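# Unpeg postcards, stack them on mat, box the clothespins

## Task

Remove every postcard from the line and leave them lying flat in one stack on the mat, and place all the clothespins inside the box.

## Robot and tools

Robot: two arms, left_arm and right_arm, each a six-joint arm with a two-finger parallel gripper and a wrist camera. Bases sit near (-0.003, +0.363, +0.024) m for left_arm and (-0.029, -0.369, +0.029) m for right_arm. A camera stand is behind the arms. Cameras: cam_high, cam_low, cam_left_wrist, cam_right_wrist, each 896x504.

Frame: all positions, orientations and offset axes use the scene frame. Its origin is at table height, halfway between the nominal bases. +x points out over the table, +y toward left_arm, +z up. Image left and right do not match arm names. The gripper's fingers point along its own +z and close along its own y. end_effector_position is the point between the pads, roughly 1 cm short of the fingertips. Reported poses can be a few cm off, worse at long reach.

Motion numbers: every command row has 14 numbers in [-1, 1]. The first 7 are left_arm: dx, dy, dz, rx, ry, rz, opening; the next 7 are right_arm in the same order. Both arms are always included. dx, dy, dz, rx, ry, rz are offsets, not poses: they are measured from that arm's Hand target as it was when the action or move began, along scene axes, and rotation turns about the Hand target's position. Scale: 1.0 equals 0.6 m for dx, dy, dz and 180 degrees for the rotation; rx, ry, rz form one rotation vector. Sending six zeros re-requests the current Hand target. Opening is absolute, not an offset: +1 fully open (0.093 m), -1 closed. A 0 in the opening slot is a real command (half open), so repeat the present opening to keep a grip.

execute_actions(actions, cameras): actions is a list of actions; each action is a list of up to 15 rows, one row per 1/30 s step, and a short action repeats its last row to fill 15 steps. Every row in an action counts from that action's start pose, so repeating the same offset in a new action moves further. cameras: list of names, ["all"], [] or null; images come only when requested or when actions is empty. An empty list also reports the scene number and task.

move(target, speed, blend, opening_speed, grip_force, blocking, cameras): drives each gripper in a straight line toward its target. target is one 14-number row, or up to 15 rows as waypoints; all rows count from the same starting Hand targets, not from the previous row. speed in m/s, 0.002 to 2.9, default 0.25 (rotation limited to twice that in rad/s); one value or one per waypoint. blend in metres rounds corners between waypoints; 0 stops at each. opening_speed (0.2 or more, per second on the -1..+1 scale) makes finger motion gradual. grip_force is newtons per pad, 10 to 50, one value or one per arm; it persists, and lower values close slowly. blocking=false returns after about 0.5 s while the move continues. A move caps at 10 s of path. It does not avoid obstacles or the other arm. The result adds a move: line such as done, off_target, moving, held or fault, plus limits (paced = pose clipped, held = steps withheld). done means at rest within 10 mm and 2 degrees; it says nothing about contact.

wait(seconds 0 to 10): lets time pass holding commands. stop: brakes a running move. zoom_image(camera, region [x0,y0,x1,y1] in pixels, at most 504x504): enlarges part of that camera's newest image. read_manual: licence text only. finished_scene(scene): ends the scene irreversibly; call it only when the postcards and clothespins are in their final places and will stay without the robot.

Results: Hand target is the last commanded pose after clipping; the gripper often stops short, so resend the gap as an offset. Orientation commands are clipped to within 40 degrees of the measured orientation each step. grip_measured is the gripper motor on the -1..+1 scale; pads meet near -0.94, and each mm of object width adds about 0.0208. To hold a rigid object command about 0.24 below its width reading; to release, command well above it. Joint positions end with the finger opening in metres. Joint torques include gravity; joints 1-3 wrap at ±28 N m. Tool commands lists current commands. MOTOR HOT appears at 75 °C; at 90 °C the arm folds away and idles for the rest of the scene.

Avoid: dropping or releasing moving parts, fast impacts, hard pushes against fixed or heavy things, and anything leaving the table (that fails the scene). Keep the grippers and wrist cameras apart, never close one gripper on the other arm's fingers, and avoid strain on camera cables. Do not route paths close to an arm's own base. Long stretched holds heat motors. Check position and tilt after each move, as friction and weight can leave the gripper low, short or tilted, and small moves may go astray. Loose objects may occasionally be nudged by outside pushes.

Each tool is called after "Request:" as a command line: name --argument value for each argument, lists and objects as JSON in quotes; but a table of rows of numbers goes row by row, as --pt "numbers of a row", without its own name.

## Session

Scene 1 done. On to scene 2.

Request:
execute_actions --actions '[]'

Request:
zoom_image --camera "cam_high" --region '[380, 80, 680, 380]'

Request:
zoom_image --camera "cam_low" --region '[80, 30, 500, 330]'

Scene clock: 0.00 s.
left_arm: end_effector_position=(+0.3800, +0.3566, +0.1161) grip_measured=+1.000 end_effector_quat_wxyz=(+0.575, +0.007, +0.817, +0.038) | right_arm: end_effector_position=(+0.3525, -0.4036, +0.1106) grip_measured=+1.000 end_effector_quat_wxyz=(+0.575, +0.067, +0.814, -0.040)
Joint positions: left_arm=[-0.076 1.521 0.338 0.838 -0.119 0.032 0.093] | right_arm=[-0.05 1.58 0.322 0.914 0.097 0.047 0.093]
Joint velocities: within noise
Joint torques (N m): no reading
Heat: left arm: 36 °C; right arm: 34 °C.
Hand target: left_arm +0.3857, +0.3550, +0.1296; +0.592, +0.010, +0.805, +0.036 | right_arm +0.3584, -0.4047, +0.1253; +0.594, +0.070, +0.801, -0.040
Tool commands: left_gripper/opening=+1.0 right_gripper/opening=+1.0

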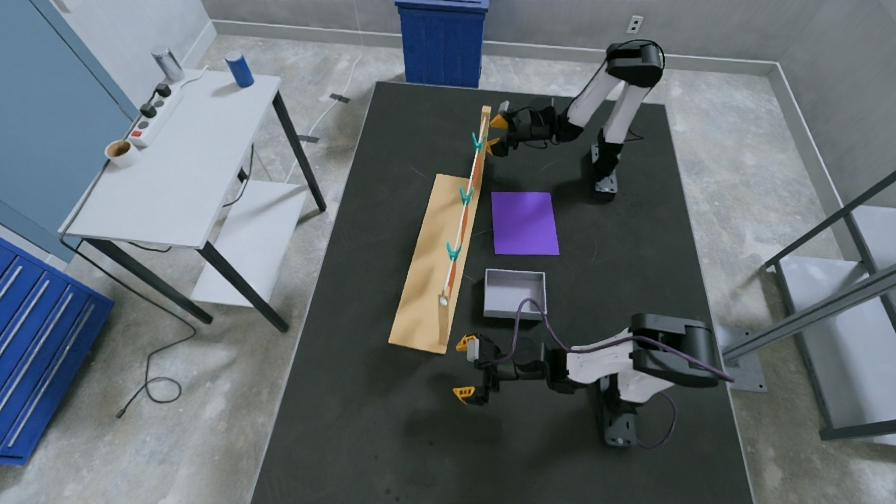

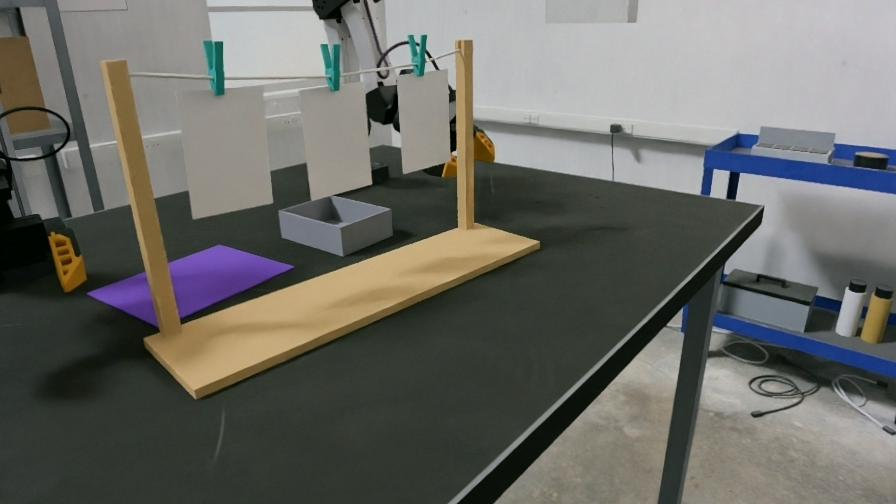

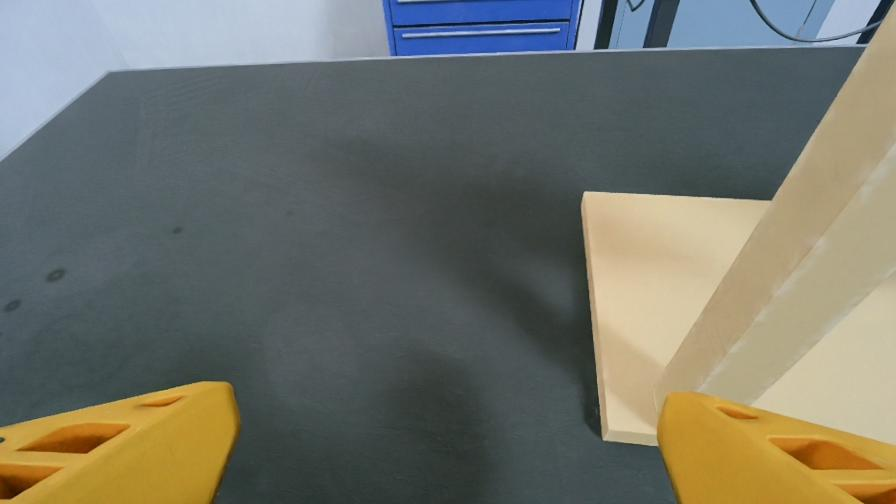

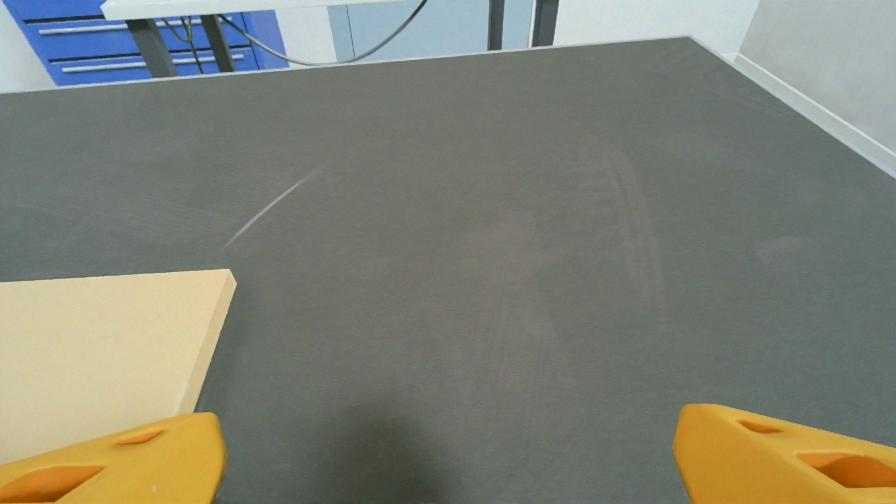

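Scaled by 1.680 from the camera's 896x504 image, which has a finer 1280x720 frame.

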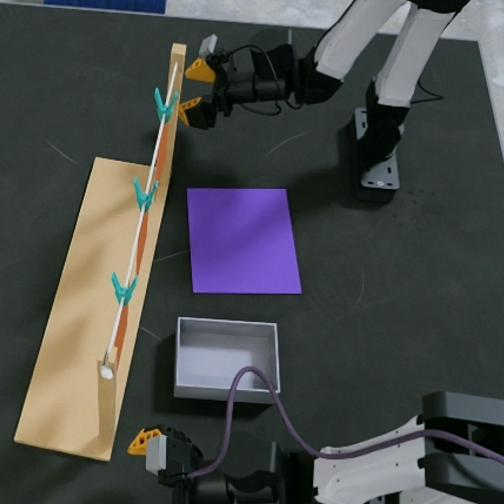

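Scaled by 1.200 from the camera's 896x504 image, which has a finer 1280x720 frame.

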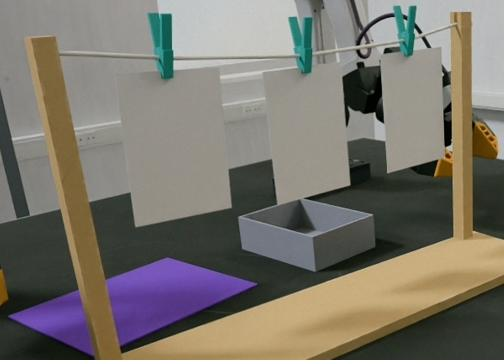

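Request:
move --pt "-0.176 0.008 0.417 0.02 0.05 -0.2 0.05 -0.197 0.175 0.125 0.015 -0.045 0.17 0.0" --pt "-0.026 -0.175 0.517 0.0474 0.0984 -0.4347 0.05 -0.039 0.433 0.067 0.033 -0.094 0.353 0.0" --speed 0.25 --blend '[0.04,0]' --cameras '["all"]'

Scene clock: 6.97 s.
left_arm: end_effector_position=(+0.3767, +0.2527, +0.4295) grip_measured=+0.052 end_effector_quat_wxyz=(+0.449, +0.498, +0.698, -0.250) | right_arm: end_effector_position=(+0.3295, -0.1503, +0.1410) grip_measured=+0.003 end_effector_quat_wxyz=(+0.595, -0.312, +0.667, +0.323)
Joint positions: left_arm=[0.068 1.872 2.428 -1.532 0.966 0.995 0.048] | right_arm=[0.31 1.875 0.468 1.303 -0.621 0 0.045]
Joint torques (N m): left_arm=[-0.68 -5.7 7.61 0.86 0.85 0.12] | right_arm=[0.54 -5.81 6.02 2.8 -0.26 0.05]
Heat: left arm: 37 °C; right arm: 35 °C.
Hand target: left_arm +0.3701, +0.2500, +0.4398; +0.358, +0.558, +0.689, -0.291 | right_arm +0.3350, -0.1449, +0.1655; +0.627, -0.326, +0.627, +0.327
Off the commanded pose: left_arm 0.013 m, 13 deg | right_arm 0.026 m, 6 deg.
joint sent to its limit (left arm) — joint 4 (wrist pitch), lower limit. The joint targets are off in position and orientation.
move: off_target (left_arm, right_arm)

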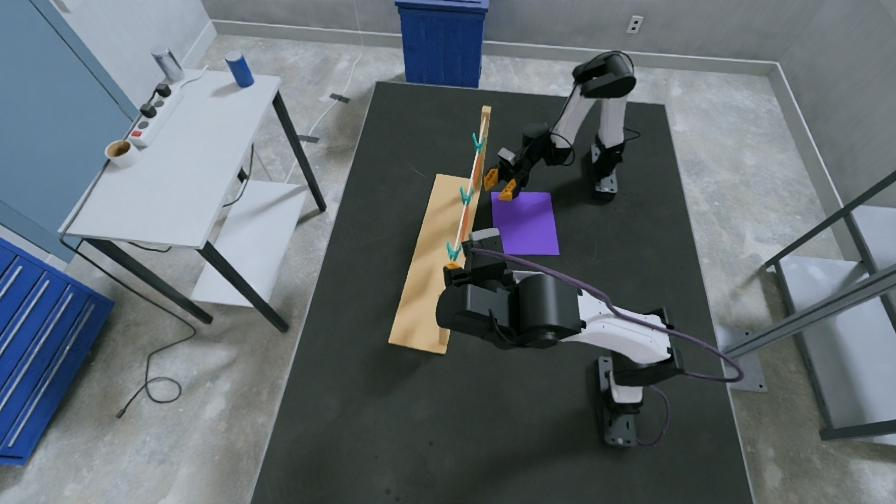

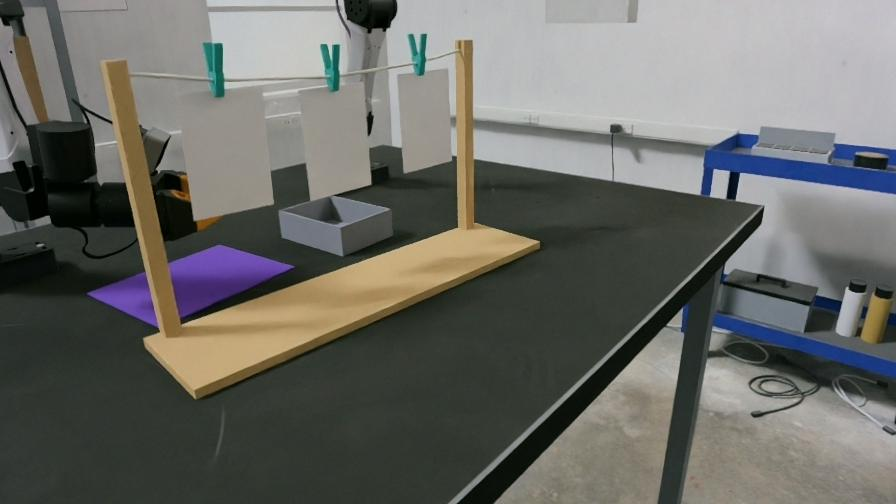

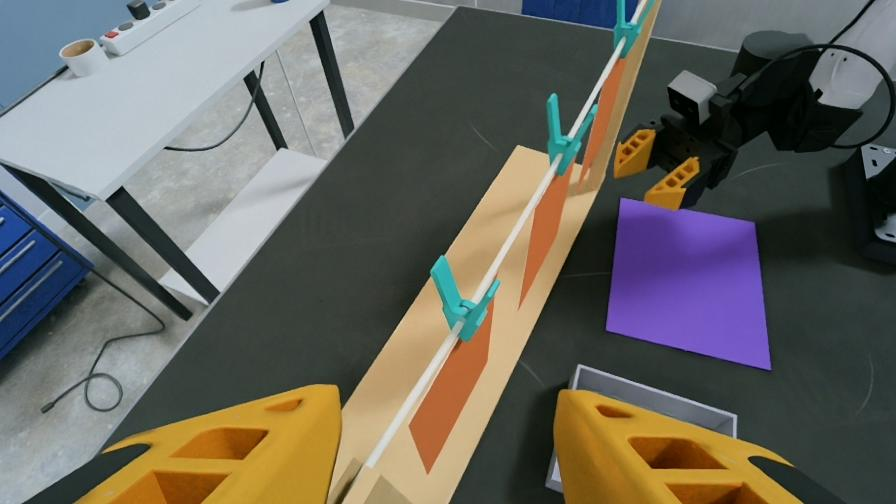

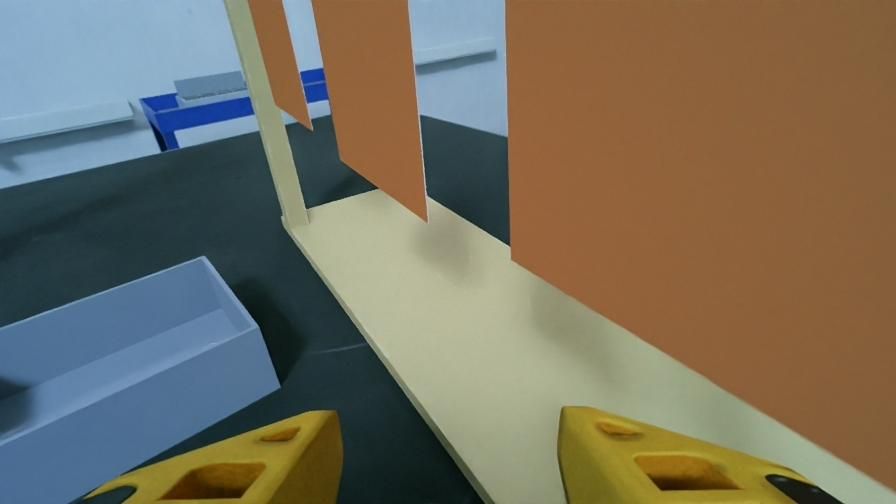

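Request:
move --target '[0,0,0,0,0,0,0.05,0.057,0.1025,0.025,0,0,0,-0.4]' --speed 0.12 --cameras '["cam_low","cam_right_wrist","cam_left_wrist"]'

Scene clock: 9.60 s.
left_arm: end_effector_position=(+0.3767, +0.2527, +0.4295) grip_measured=+0.052 end_effector_quat_wxyz=(+0.449, +0.498, +0.698, -0.250) | right_arm: end_effector_position=(+0.3611, -0.0864, +0.1763) grip_measured=-0.398 end_effector_quat_wxyz=(+0.629, -0.332, +0.623, +0.325)
Joint positions: left_arm=[0.068 1.872 2.428 -1.532 0.966 0.995 0.048] | right_arm=[0.453 1.95 0.707 1.247 -0.512 -0.011 0.026]
Joint torques (N m): left_arm=[-0.66 -5.67 7.69 0.85 0.85 0.11] | right_arm=[0.43 -7.2 7.2 1.76 0.15 0.09]
Heat: left arm: 38 °C; right arm: 36 °C.
Hand target: left_arm +0.3701, +0.2500, +0.4398; +0.358, +0.558, +0.689, -0.291 | right_arm +0.3692, -0.0834, +0.1805; +0.627, -0.326, +0.627, +0.327
Off the commanded pose: left_arm 0.013 m, 13 deg | right_arm 0.010 m, 1 deg.
joint sent to its limit (left arm) — joint 4 (wrist pitch), lower limit. The joint targets are off in position and orientation.
move: off_target (left_arm)
Images, in order (width x height): cam_low 896x504, cam_left_wrist 896x504, cam_right_wrist 896x504.

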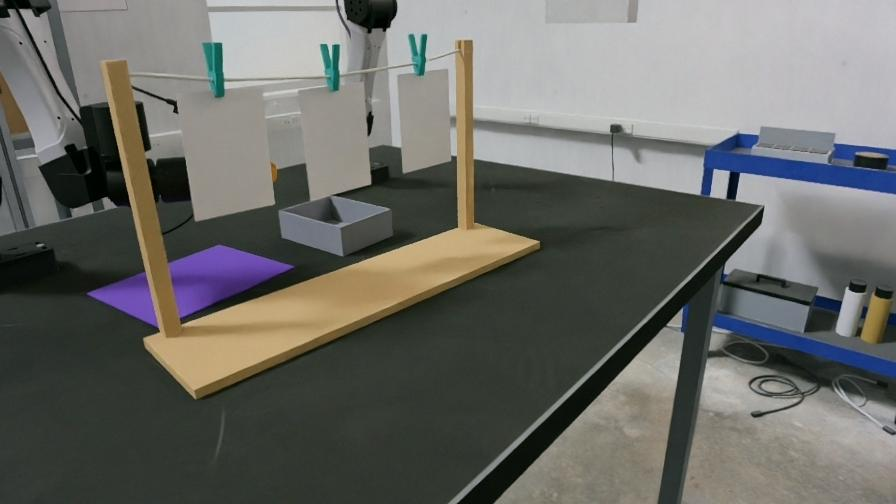

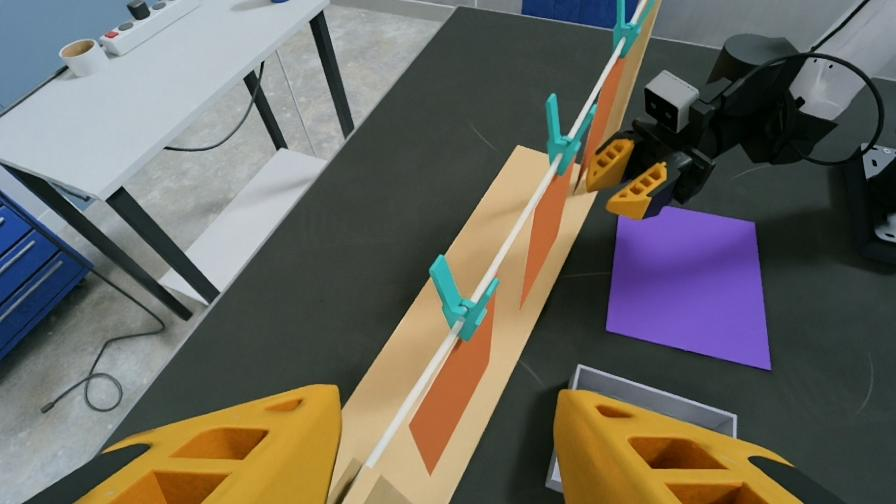

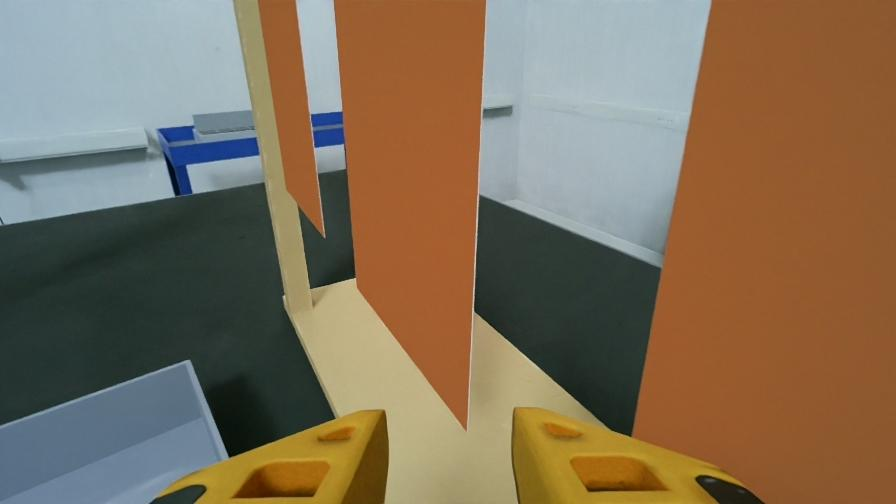

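Request:
move --target '[0,0,0,0,0,0,0.05,0.052,0.056,-0.03,0,0,0,-0.4]' --speed 0.08 --cameras '["cam_low","cam_right_wrist","cam_left_wrist"]'

Scene clock: 11.17 s.
left_arm: end_effector_position=(+0.3767, +0.2527, +0.4295) grip_measured=+0.052 end_effector_quat_wxyz=(+0.449, +0.498, +0.698, -0.250) | right_arm: end_effector_position=(+0.3920, -0.0527, +0.1570) grip_measured=-0.398 end_effector_quat_wxyz=(+0.628, -0.333, +0.624, +0.326)
Joint positions: left_arm=[0.068 1.872 2.428 -1.532 0.966 0.995 0.048] | right_arm=[0.497 2.122 0.891 1.231 -0.469 -0.011 0.026]
Joint torques (N m): left_arm=[-0.68 -5.67 7.65 0.86 0.84 0.12] | right_arm=[0.51 -8.57 7.35 1.77 0.15 0.09]
Heat: left arm: 38 °C; right arm: 36 °C.
Hand target: left_arm +0.3701, +0.2500, +0.4398; +0.358, +0.558, +0.689, -0.291 | right_arm +0.4004, -0.0498, +0.1625; +0.627, -0.326, +0.627, +0.327
Off the commanded pose: left_arm 0.013 m, 13 deg | right_arm 0.010 m, 1 deg.
joint sent to its limit (left arm) — joint 4 (wrist pitch), lower limit. The joint targets are off in position and orientation.
move: off_target (left_arm)
Images, in order (width x height): cam_low 896x504, cam_left_wrist 896x504, cam_right_wrist 896x504.

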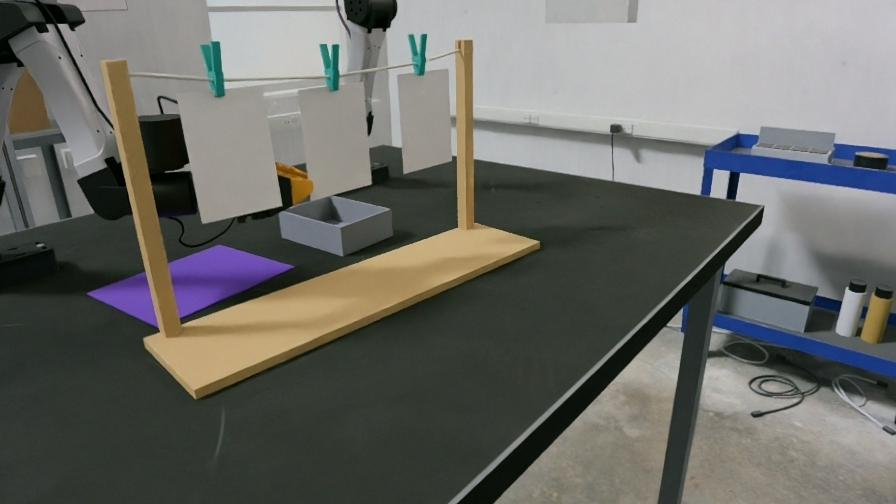

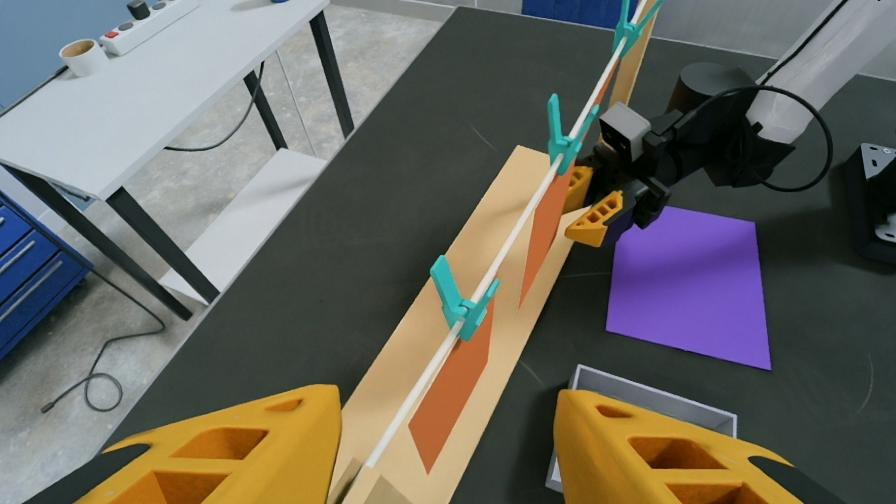

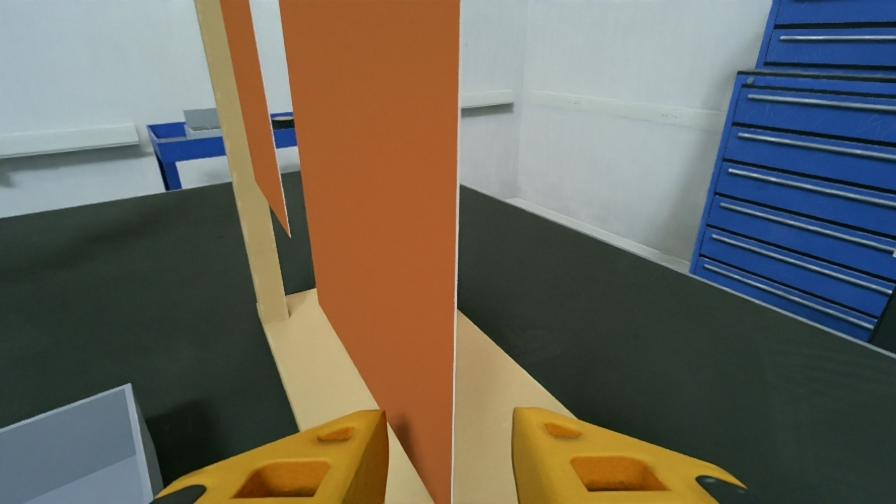

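Request:
move --target '[0,0,0,0,0,0,0.05,0.016,0.019,0.0,0,0,0,-0.4]' --speed 0.05 --cameras '["cam_low","cam_right_wrist","cam_left_wrist"]'

Request:
zoom_image --camera "cam_low" --region '[170, 140, 350, 260]'

Request:
zoom_image --camera "cam_left_wrist" --region '[480, 70, 680, 300]'

Scene clock: 12.53 s.
left_arm: end_effector_position=(+0.3767, +0.2527, +0.4295) grip_measured=+0.052 end_effector_quat_wxyz=(+0.449, +0.498, +0.698, -0.250) | right_arm: end_effector_position=(+0.4061, -0.0473, +0.1573) grip_measured=-0.398 end_effector_quat_wxyz=(+0.631, -0.328, +0.625, +0.321)
Joint positions: left_arm=[0.068 1.872 2.428 -1.532 0.966 0.995 0.048] | right_arm=[0.497 2.154 0.956 1.201 -0.456 -0.011 0.026]
Joint torques (N m): left_arm=[-0.69 -5.64 7.64 0.86 0.84 0.11] | right_arm=[0.69 -8.87 7.53 1.77 0.14 0.09]
Heat: left arm: 38 °C; right arm: 36 °C.
Hand target: left_arm +0.3701, +0.2500, +0.4398; +0.358, +0.558, +0.689, -0.291 | right_arm +0.4100, -0.0384, +0.1625; +0.627, -0.326, +0.627, +0.327
Off the commanded pose: left_arm 0.013 m, 13 deg | right_arm 0.011 m, 1 deg.
joint sent to its limit (left arm) — joint 4 (wrist pitch), lower limit. The joint targets are off in position and orientation.
move: off_target (left_arm, right_arm)
Images, in order (width x height): cam_low 896x504, cam_left_wrist 896x504, cam_right_wrist 896x504.

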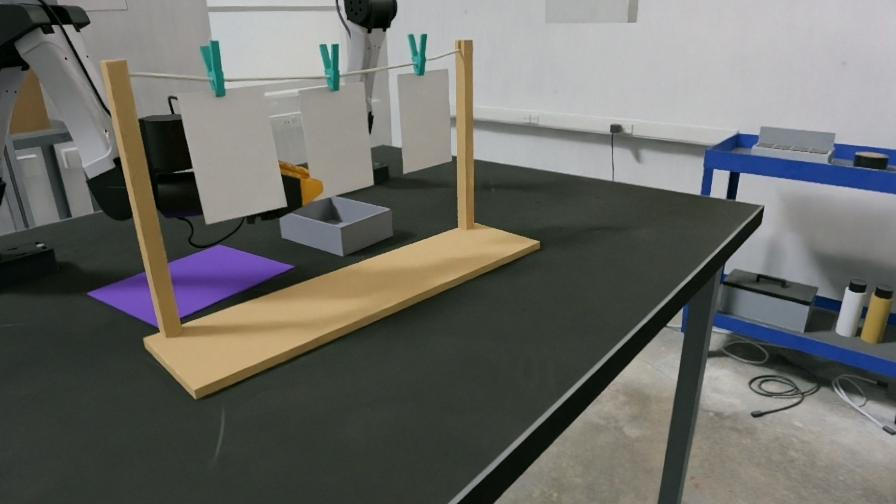

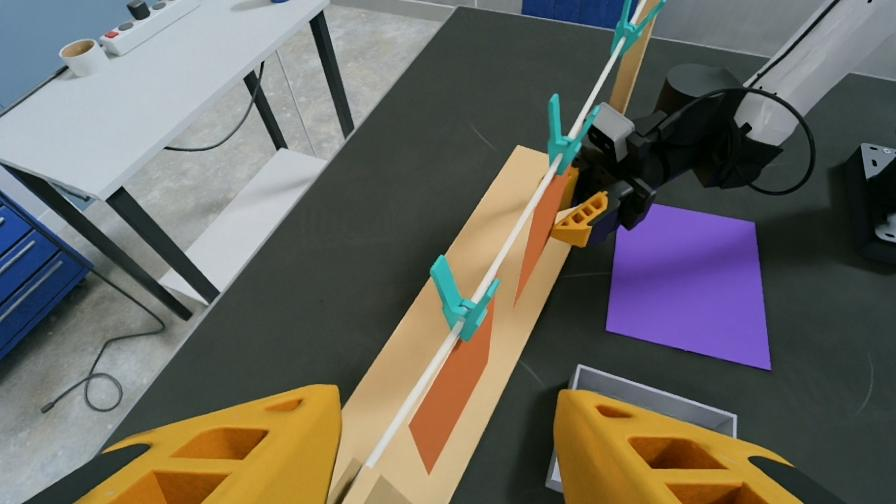

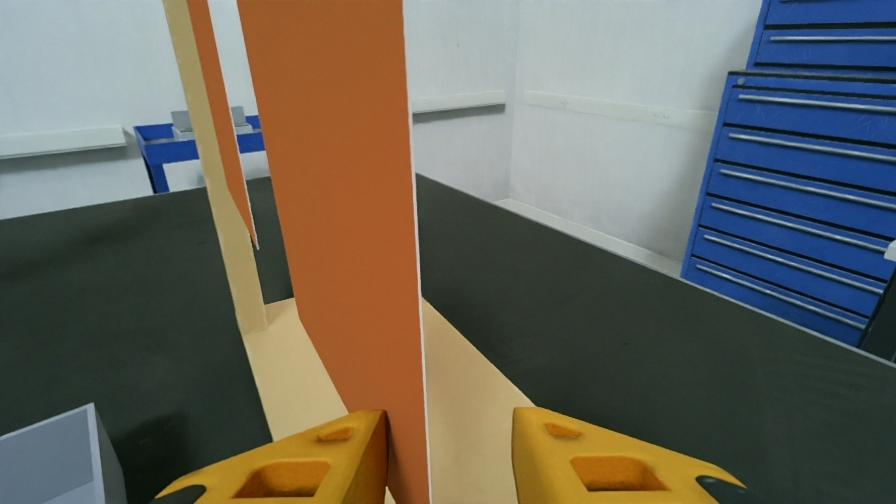

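Scaled by 2.800 from the camera's 896x504 image, which has a finer 1280x720 frame.

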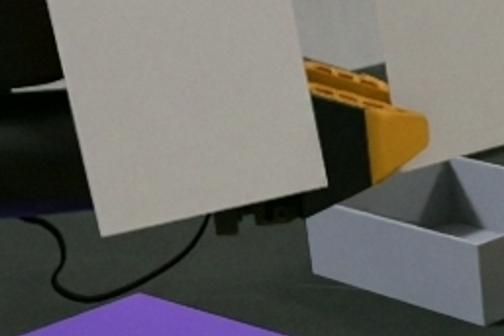

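Scaled by 2.191 from the camera's 896x504 image, which has a finer 1280x720 frame.

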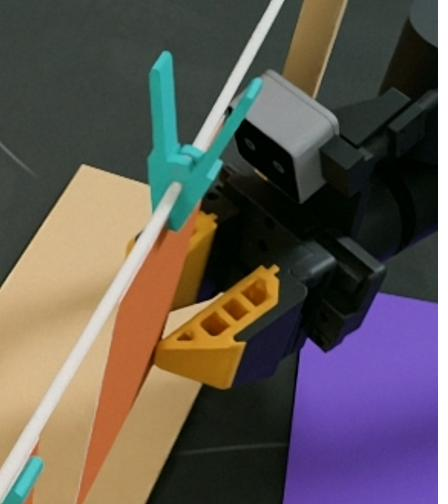

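Request:
move --target '[0,0,0,0,0,0,0.05,-0.008,0.006,0.0,0,0,0,-1]' --speed 0.05 --grip_force '[50,20]' --cameras '["cam_low","cam_right_wrist","cam_left_wrist"]'

Request:
zoom_image --camera "cam_low" --region '[140, 20, 380, 260]'

Request:
zoom_image --camera "cam_left_wrist" --region '[480, 70, 680, 300]'

Scene clock: 15.87 s.
left_arm: end_effector_position=(+0.3767, +0.2527, +0.4295) grip_measured=+0.052 end_effector_quat_wxyz=(+0.449, +0.498, +0.698, -0.250) | right_arm: end_effector_position=(+0.3970, -0.0351, +0.1574) grip_measured=-0.976 end_effector_quat_wxyz=(+0.626, -0.337, +0.621, +0.330)
Joint positions: left_arm=[0.068 1.872 2.428 -1.532 0.966 0.995 0.048] | right_arm=[0.526 2.154 0.956 1.201 -0.453 -0.011 0]
Joint torques (N m): left_arm=[-0.68 -5.65 7.62 0.87 0.84 0.11] | right_arm=[0.51 -9.24 6.61 1.82 0.14 0.09]
Heat: left arm: 39 °C; right arm: 36 °C.
Hand target: left_arm +0.3701, +0.2500, +0.4398; +0.358, +0.558, +0.689, -0.291 | right_arm +0.4052, -0.0348, +0.1625; +0.627, -0.326, +0.627, +0.327
Off the commanded pose: left_arm 0.013 m, 13 deg | right_arm 0.010 m, 1 deg.
joint sent to its limit (left arm) — joint 4 (wrist pitch), lower limit. The joint targets are off in position and orientation.
grip_force (N): 50, 20
move: off_target (left_arm)
Images, in order (width x height): cam_low 896x504, cam_left_wrist 896x504, cam_right_wrist 896x504.

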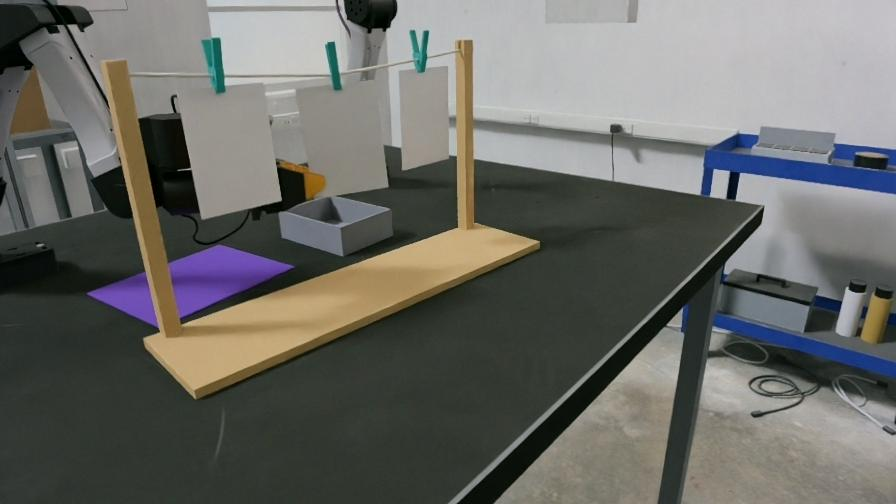

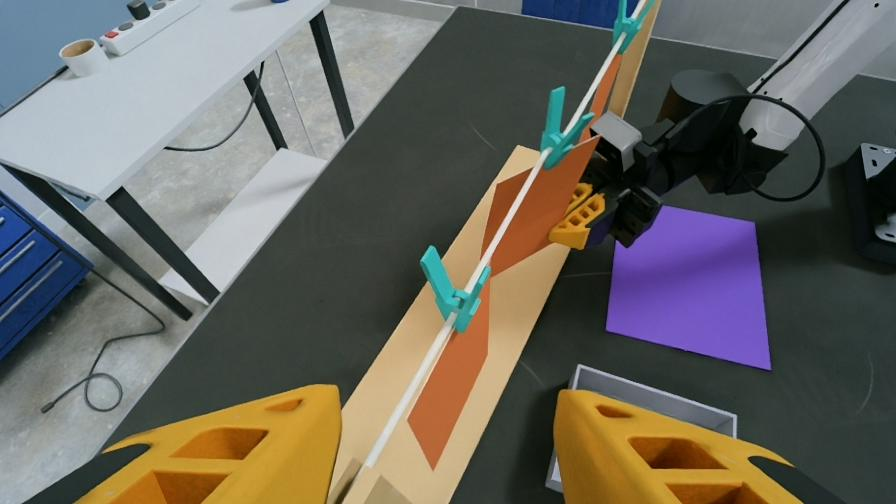

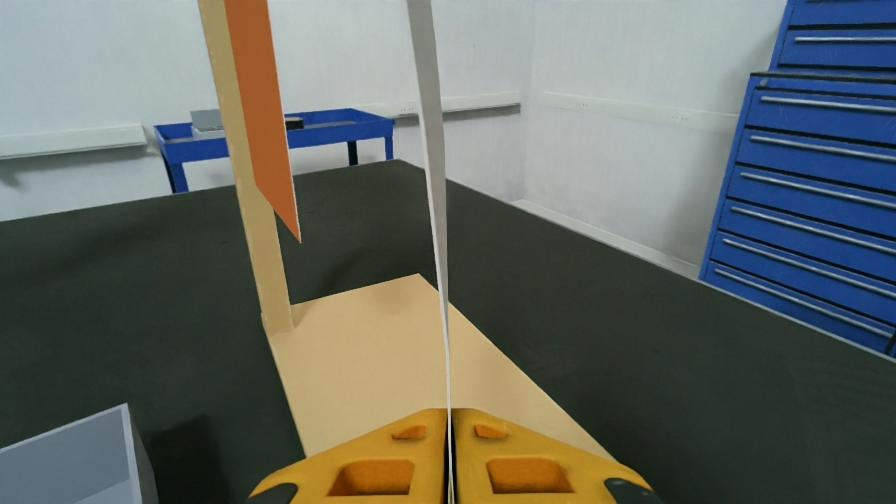

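Scaled by 2.100 from the camera's 896x504 image, which has a finer 1280x720 frame.

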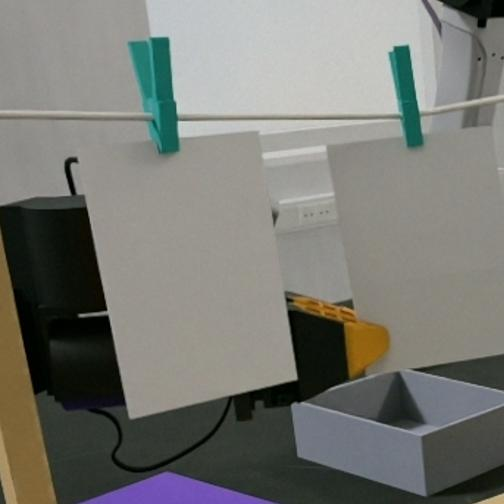

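Scaled by 2.191 from the camera's 896x504 image, which has a finer 1280x720 frame.

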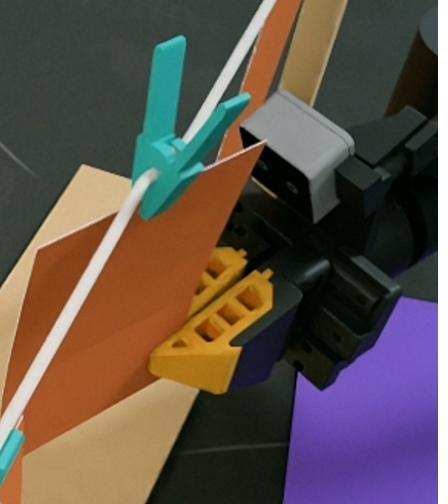

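Request:
move --target '[0,0,0,0,0,0,0.05,0.014,-0.007,0.0,0,0,0.078,-1]' --speed 0.05 --grip_force '[50,35]' --cameras '["cam_low","cam_right_wrist","cam_left_wrist"]'

Request:
zoom_image --camera "cam_low" --region '[140, 20, 380, 260]'

Request:
zoom_image --camera "cam_left_wrist" --region '[480, 0, 680, 260]'

Scene clock: 20.00 s.
left_arm: end_effector_position=(+0.3767, +0.2527, +0.4295) grip_measured=+0.052 end_effector_quat_wxyz=(+0.449, +0.498, +0.698, -0.250) | right_arm: end_effector_position=(+0.4065, -0.0386, +0.1567) grip_measured=-0.977 end_effector_quat_wxyz=(+0.588, -0.400, +0.582, +0.393)
Joint positions: left_arm=[0.068 1.872 2.428 -1.532 0.966 0.995 0.048] | right_arm=[0.434 2.22 1.085 1.138 -0.755 -0.011 0]
Joint torques (N m): left_arm=[-0.7 -5.67 7.65 0.85 0.85 0.13] | right_arm=[-0.32 -9.44 7.66 1.64 -0.19 0.1]
Heat: left arm: 39 °C; right arm: 36 °C.
Hand target: left_arm +0.3701, +0.2500, +0.4398; +0.358, +0.558, +0.689, -0.291 | right_arm +0.4136, -0.0390, +0.1625; +0.583, -0.400, +0.583, +0.401
Off the commanded pose: left_arm 0.013 m, 13 deg | right_arm 0.009 m, 1 deg.
joint sent to its limit (left arm) — joint 4 (wrist pitch), lower limit. The joint targets are off in position and orientation.
grip_force (N): 50, 35
move: off_target (left_arm)
Images, in order (width x height): cam_low 896x504, cam_left_wrist 896x504, cam_right_wrist 896x504.

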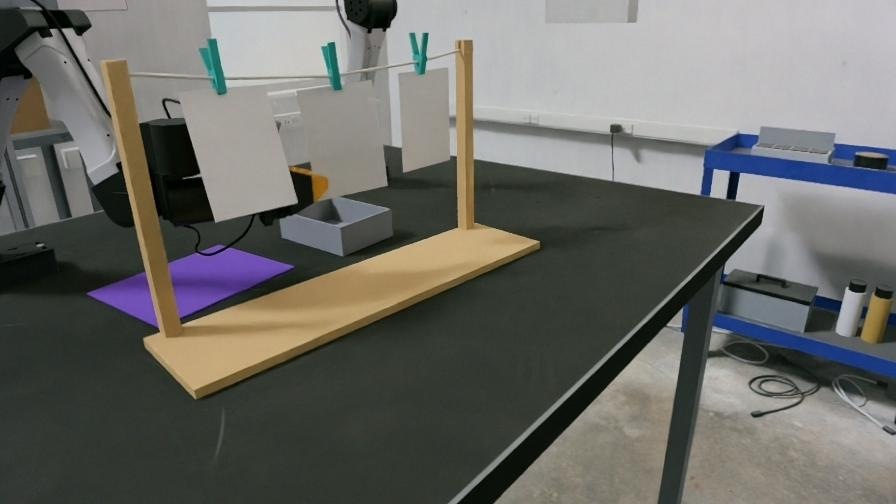

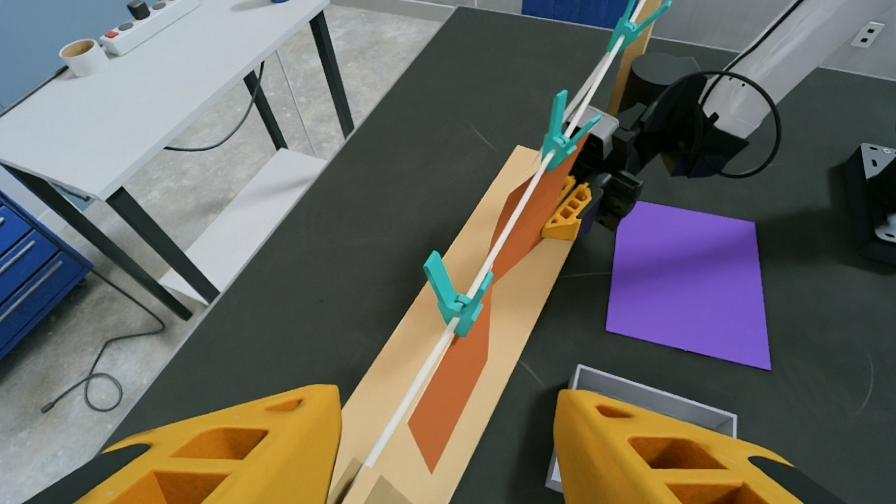

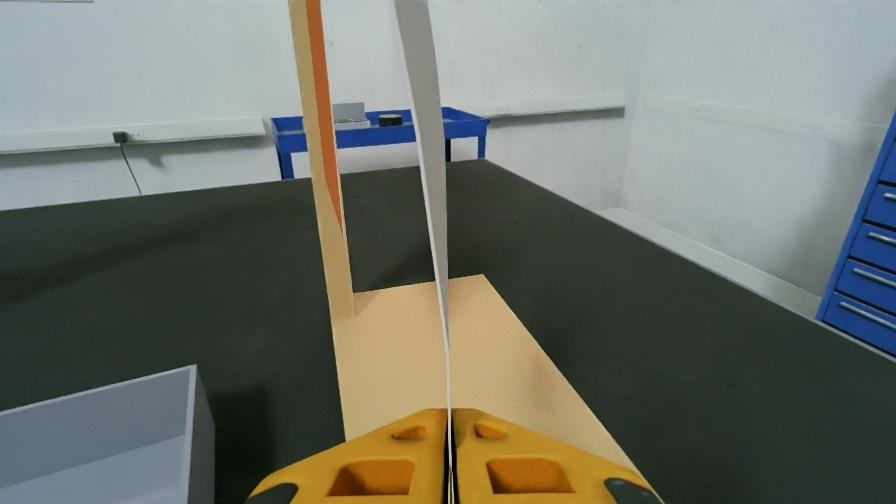

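Scaled by 2.100 from the camera's 896x504 image, which has a finer 1280x720 frame.

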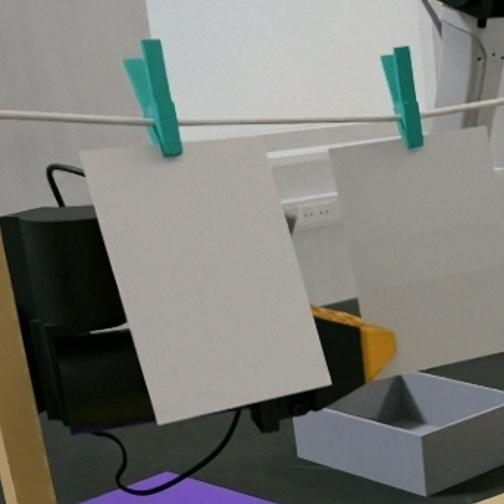

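Scaled by 1.938 from the camera's 896x504 image, which has a finer 1280x720 frame.

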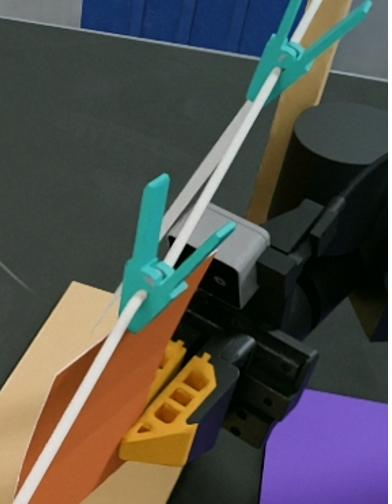

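Request:
move --target '[0,0,0,0,0,0,0.05,-0.028,0.003,0.0,0,0,0.02,-1]' --speed 0.05 --cameras '["cam_low","cam_right_wrist","cam_left_wrist"]'

Request:
zoom_image --camera "cam_low" --region '[140, 20, 380, 260]'

Request:
zoom_image --camera "cam_left_wrist" --region '[480, 0, 680, 260]'

Scene clock: 21.73 s.
left_arm: end_effector_position=(+0.3767, +0.2527, +0.4295) grip_measured=+0.052 end_effector_quat_wxyz=(+0.449, +0.498, +0.698, -0.250) | right_arm: end_effector_position=(+0.3970, -0.0351, +0.1567) grip_measured=-0.977 end_effector_quat_wxyz=(+0.576, -0.417, +0.570, +0.411)
Joint positions: left_arm=[0.068 1.872 2.428 -1.532 0.966 0.995 0.048] | right_arm=[0.434 2.22 1.085 1.138 -0.815 -0.011 0]
Joint torques (N m): left_arm=[-0.68 -5.64 7.62 0.85 0.84 0.12] | right_arm=[-0.09 -10.8 4.82 1.77 -0.21 0.1]
Heat: left arm: 40 °C; right arm: 36 °C.
Hand target: left_arm +0.3701, +0.2500, +0.4398; +0.358, +0.558, +0.689, -0.291 | right_arm +0.3968, -0.0372, +0.1625; +0.570, -0.418, +0.570, +0.419
Off the commanded pose: left_arm 0.013 m, 13 deg | right_arm 0.006 m, 1 deg.
joint sent to its limit (left arm) — joint 4 (wrist pitch), lower limit. The joint targets are off in position and orientation.
grip_force (N): 50, 35
move: off_target (left_arm)
Images, in order (width x height): cam_low 896x504, cam_left_wrist 896x504, cam_right_wrist 896x504.

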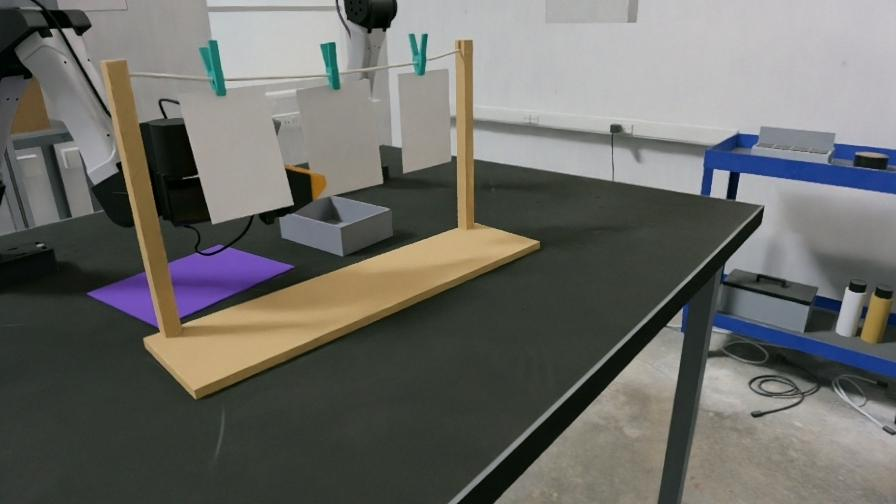

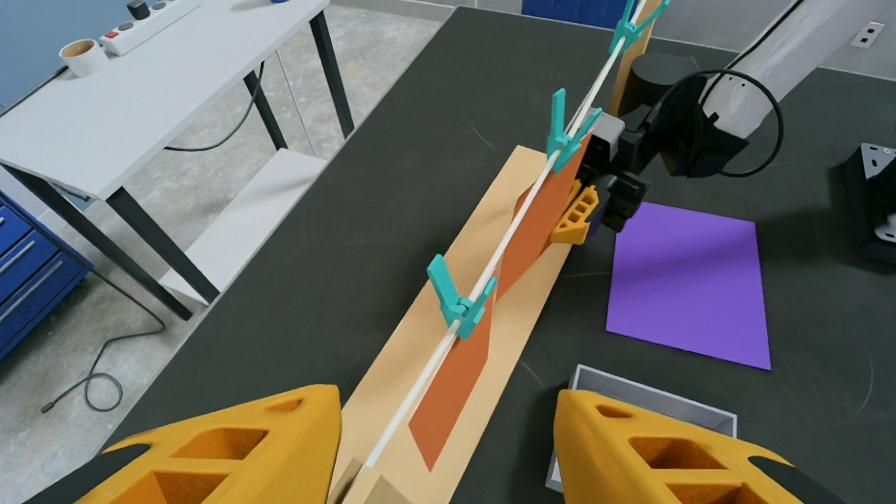

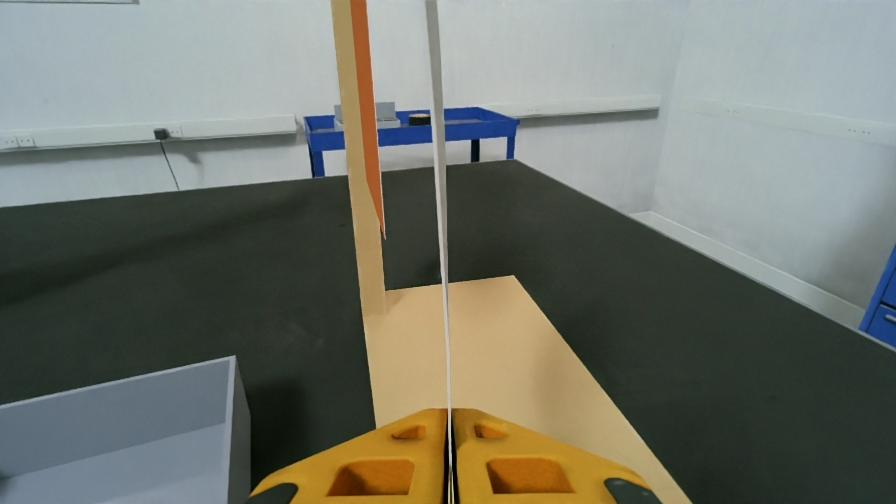

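Scaled by 2.100 from the camera's 896x504 image, which has a finer 1280x720 frame.

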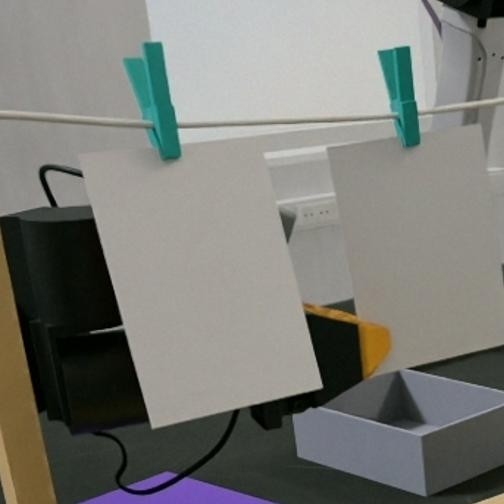

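Scaled by 1.938 from the camera's 896x504 image, which has a finer 1280x720 frame.

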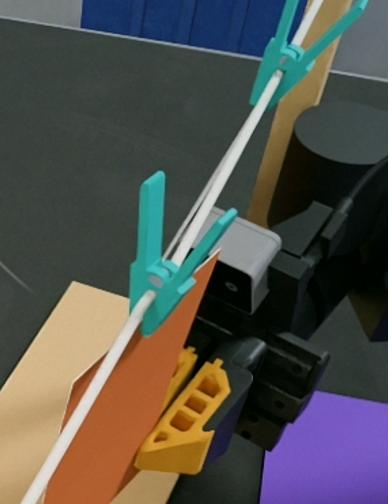

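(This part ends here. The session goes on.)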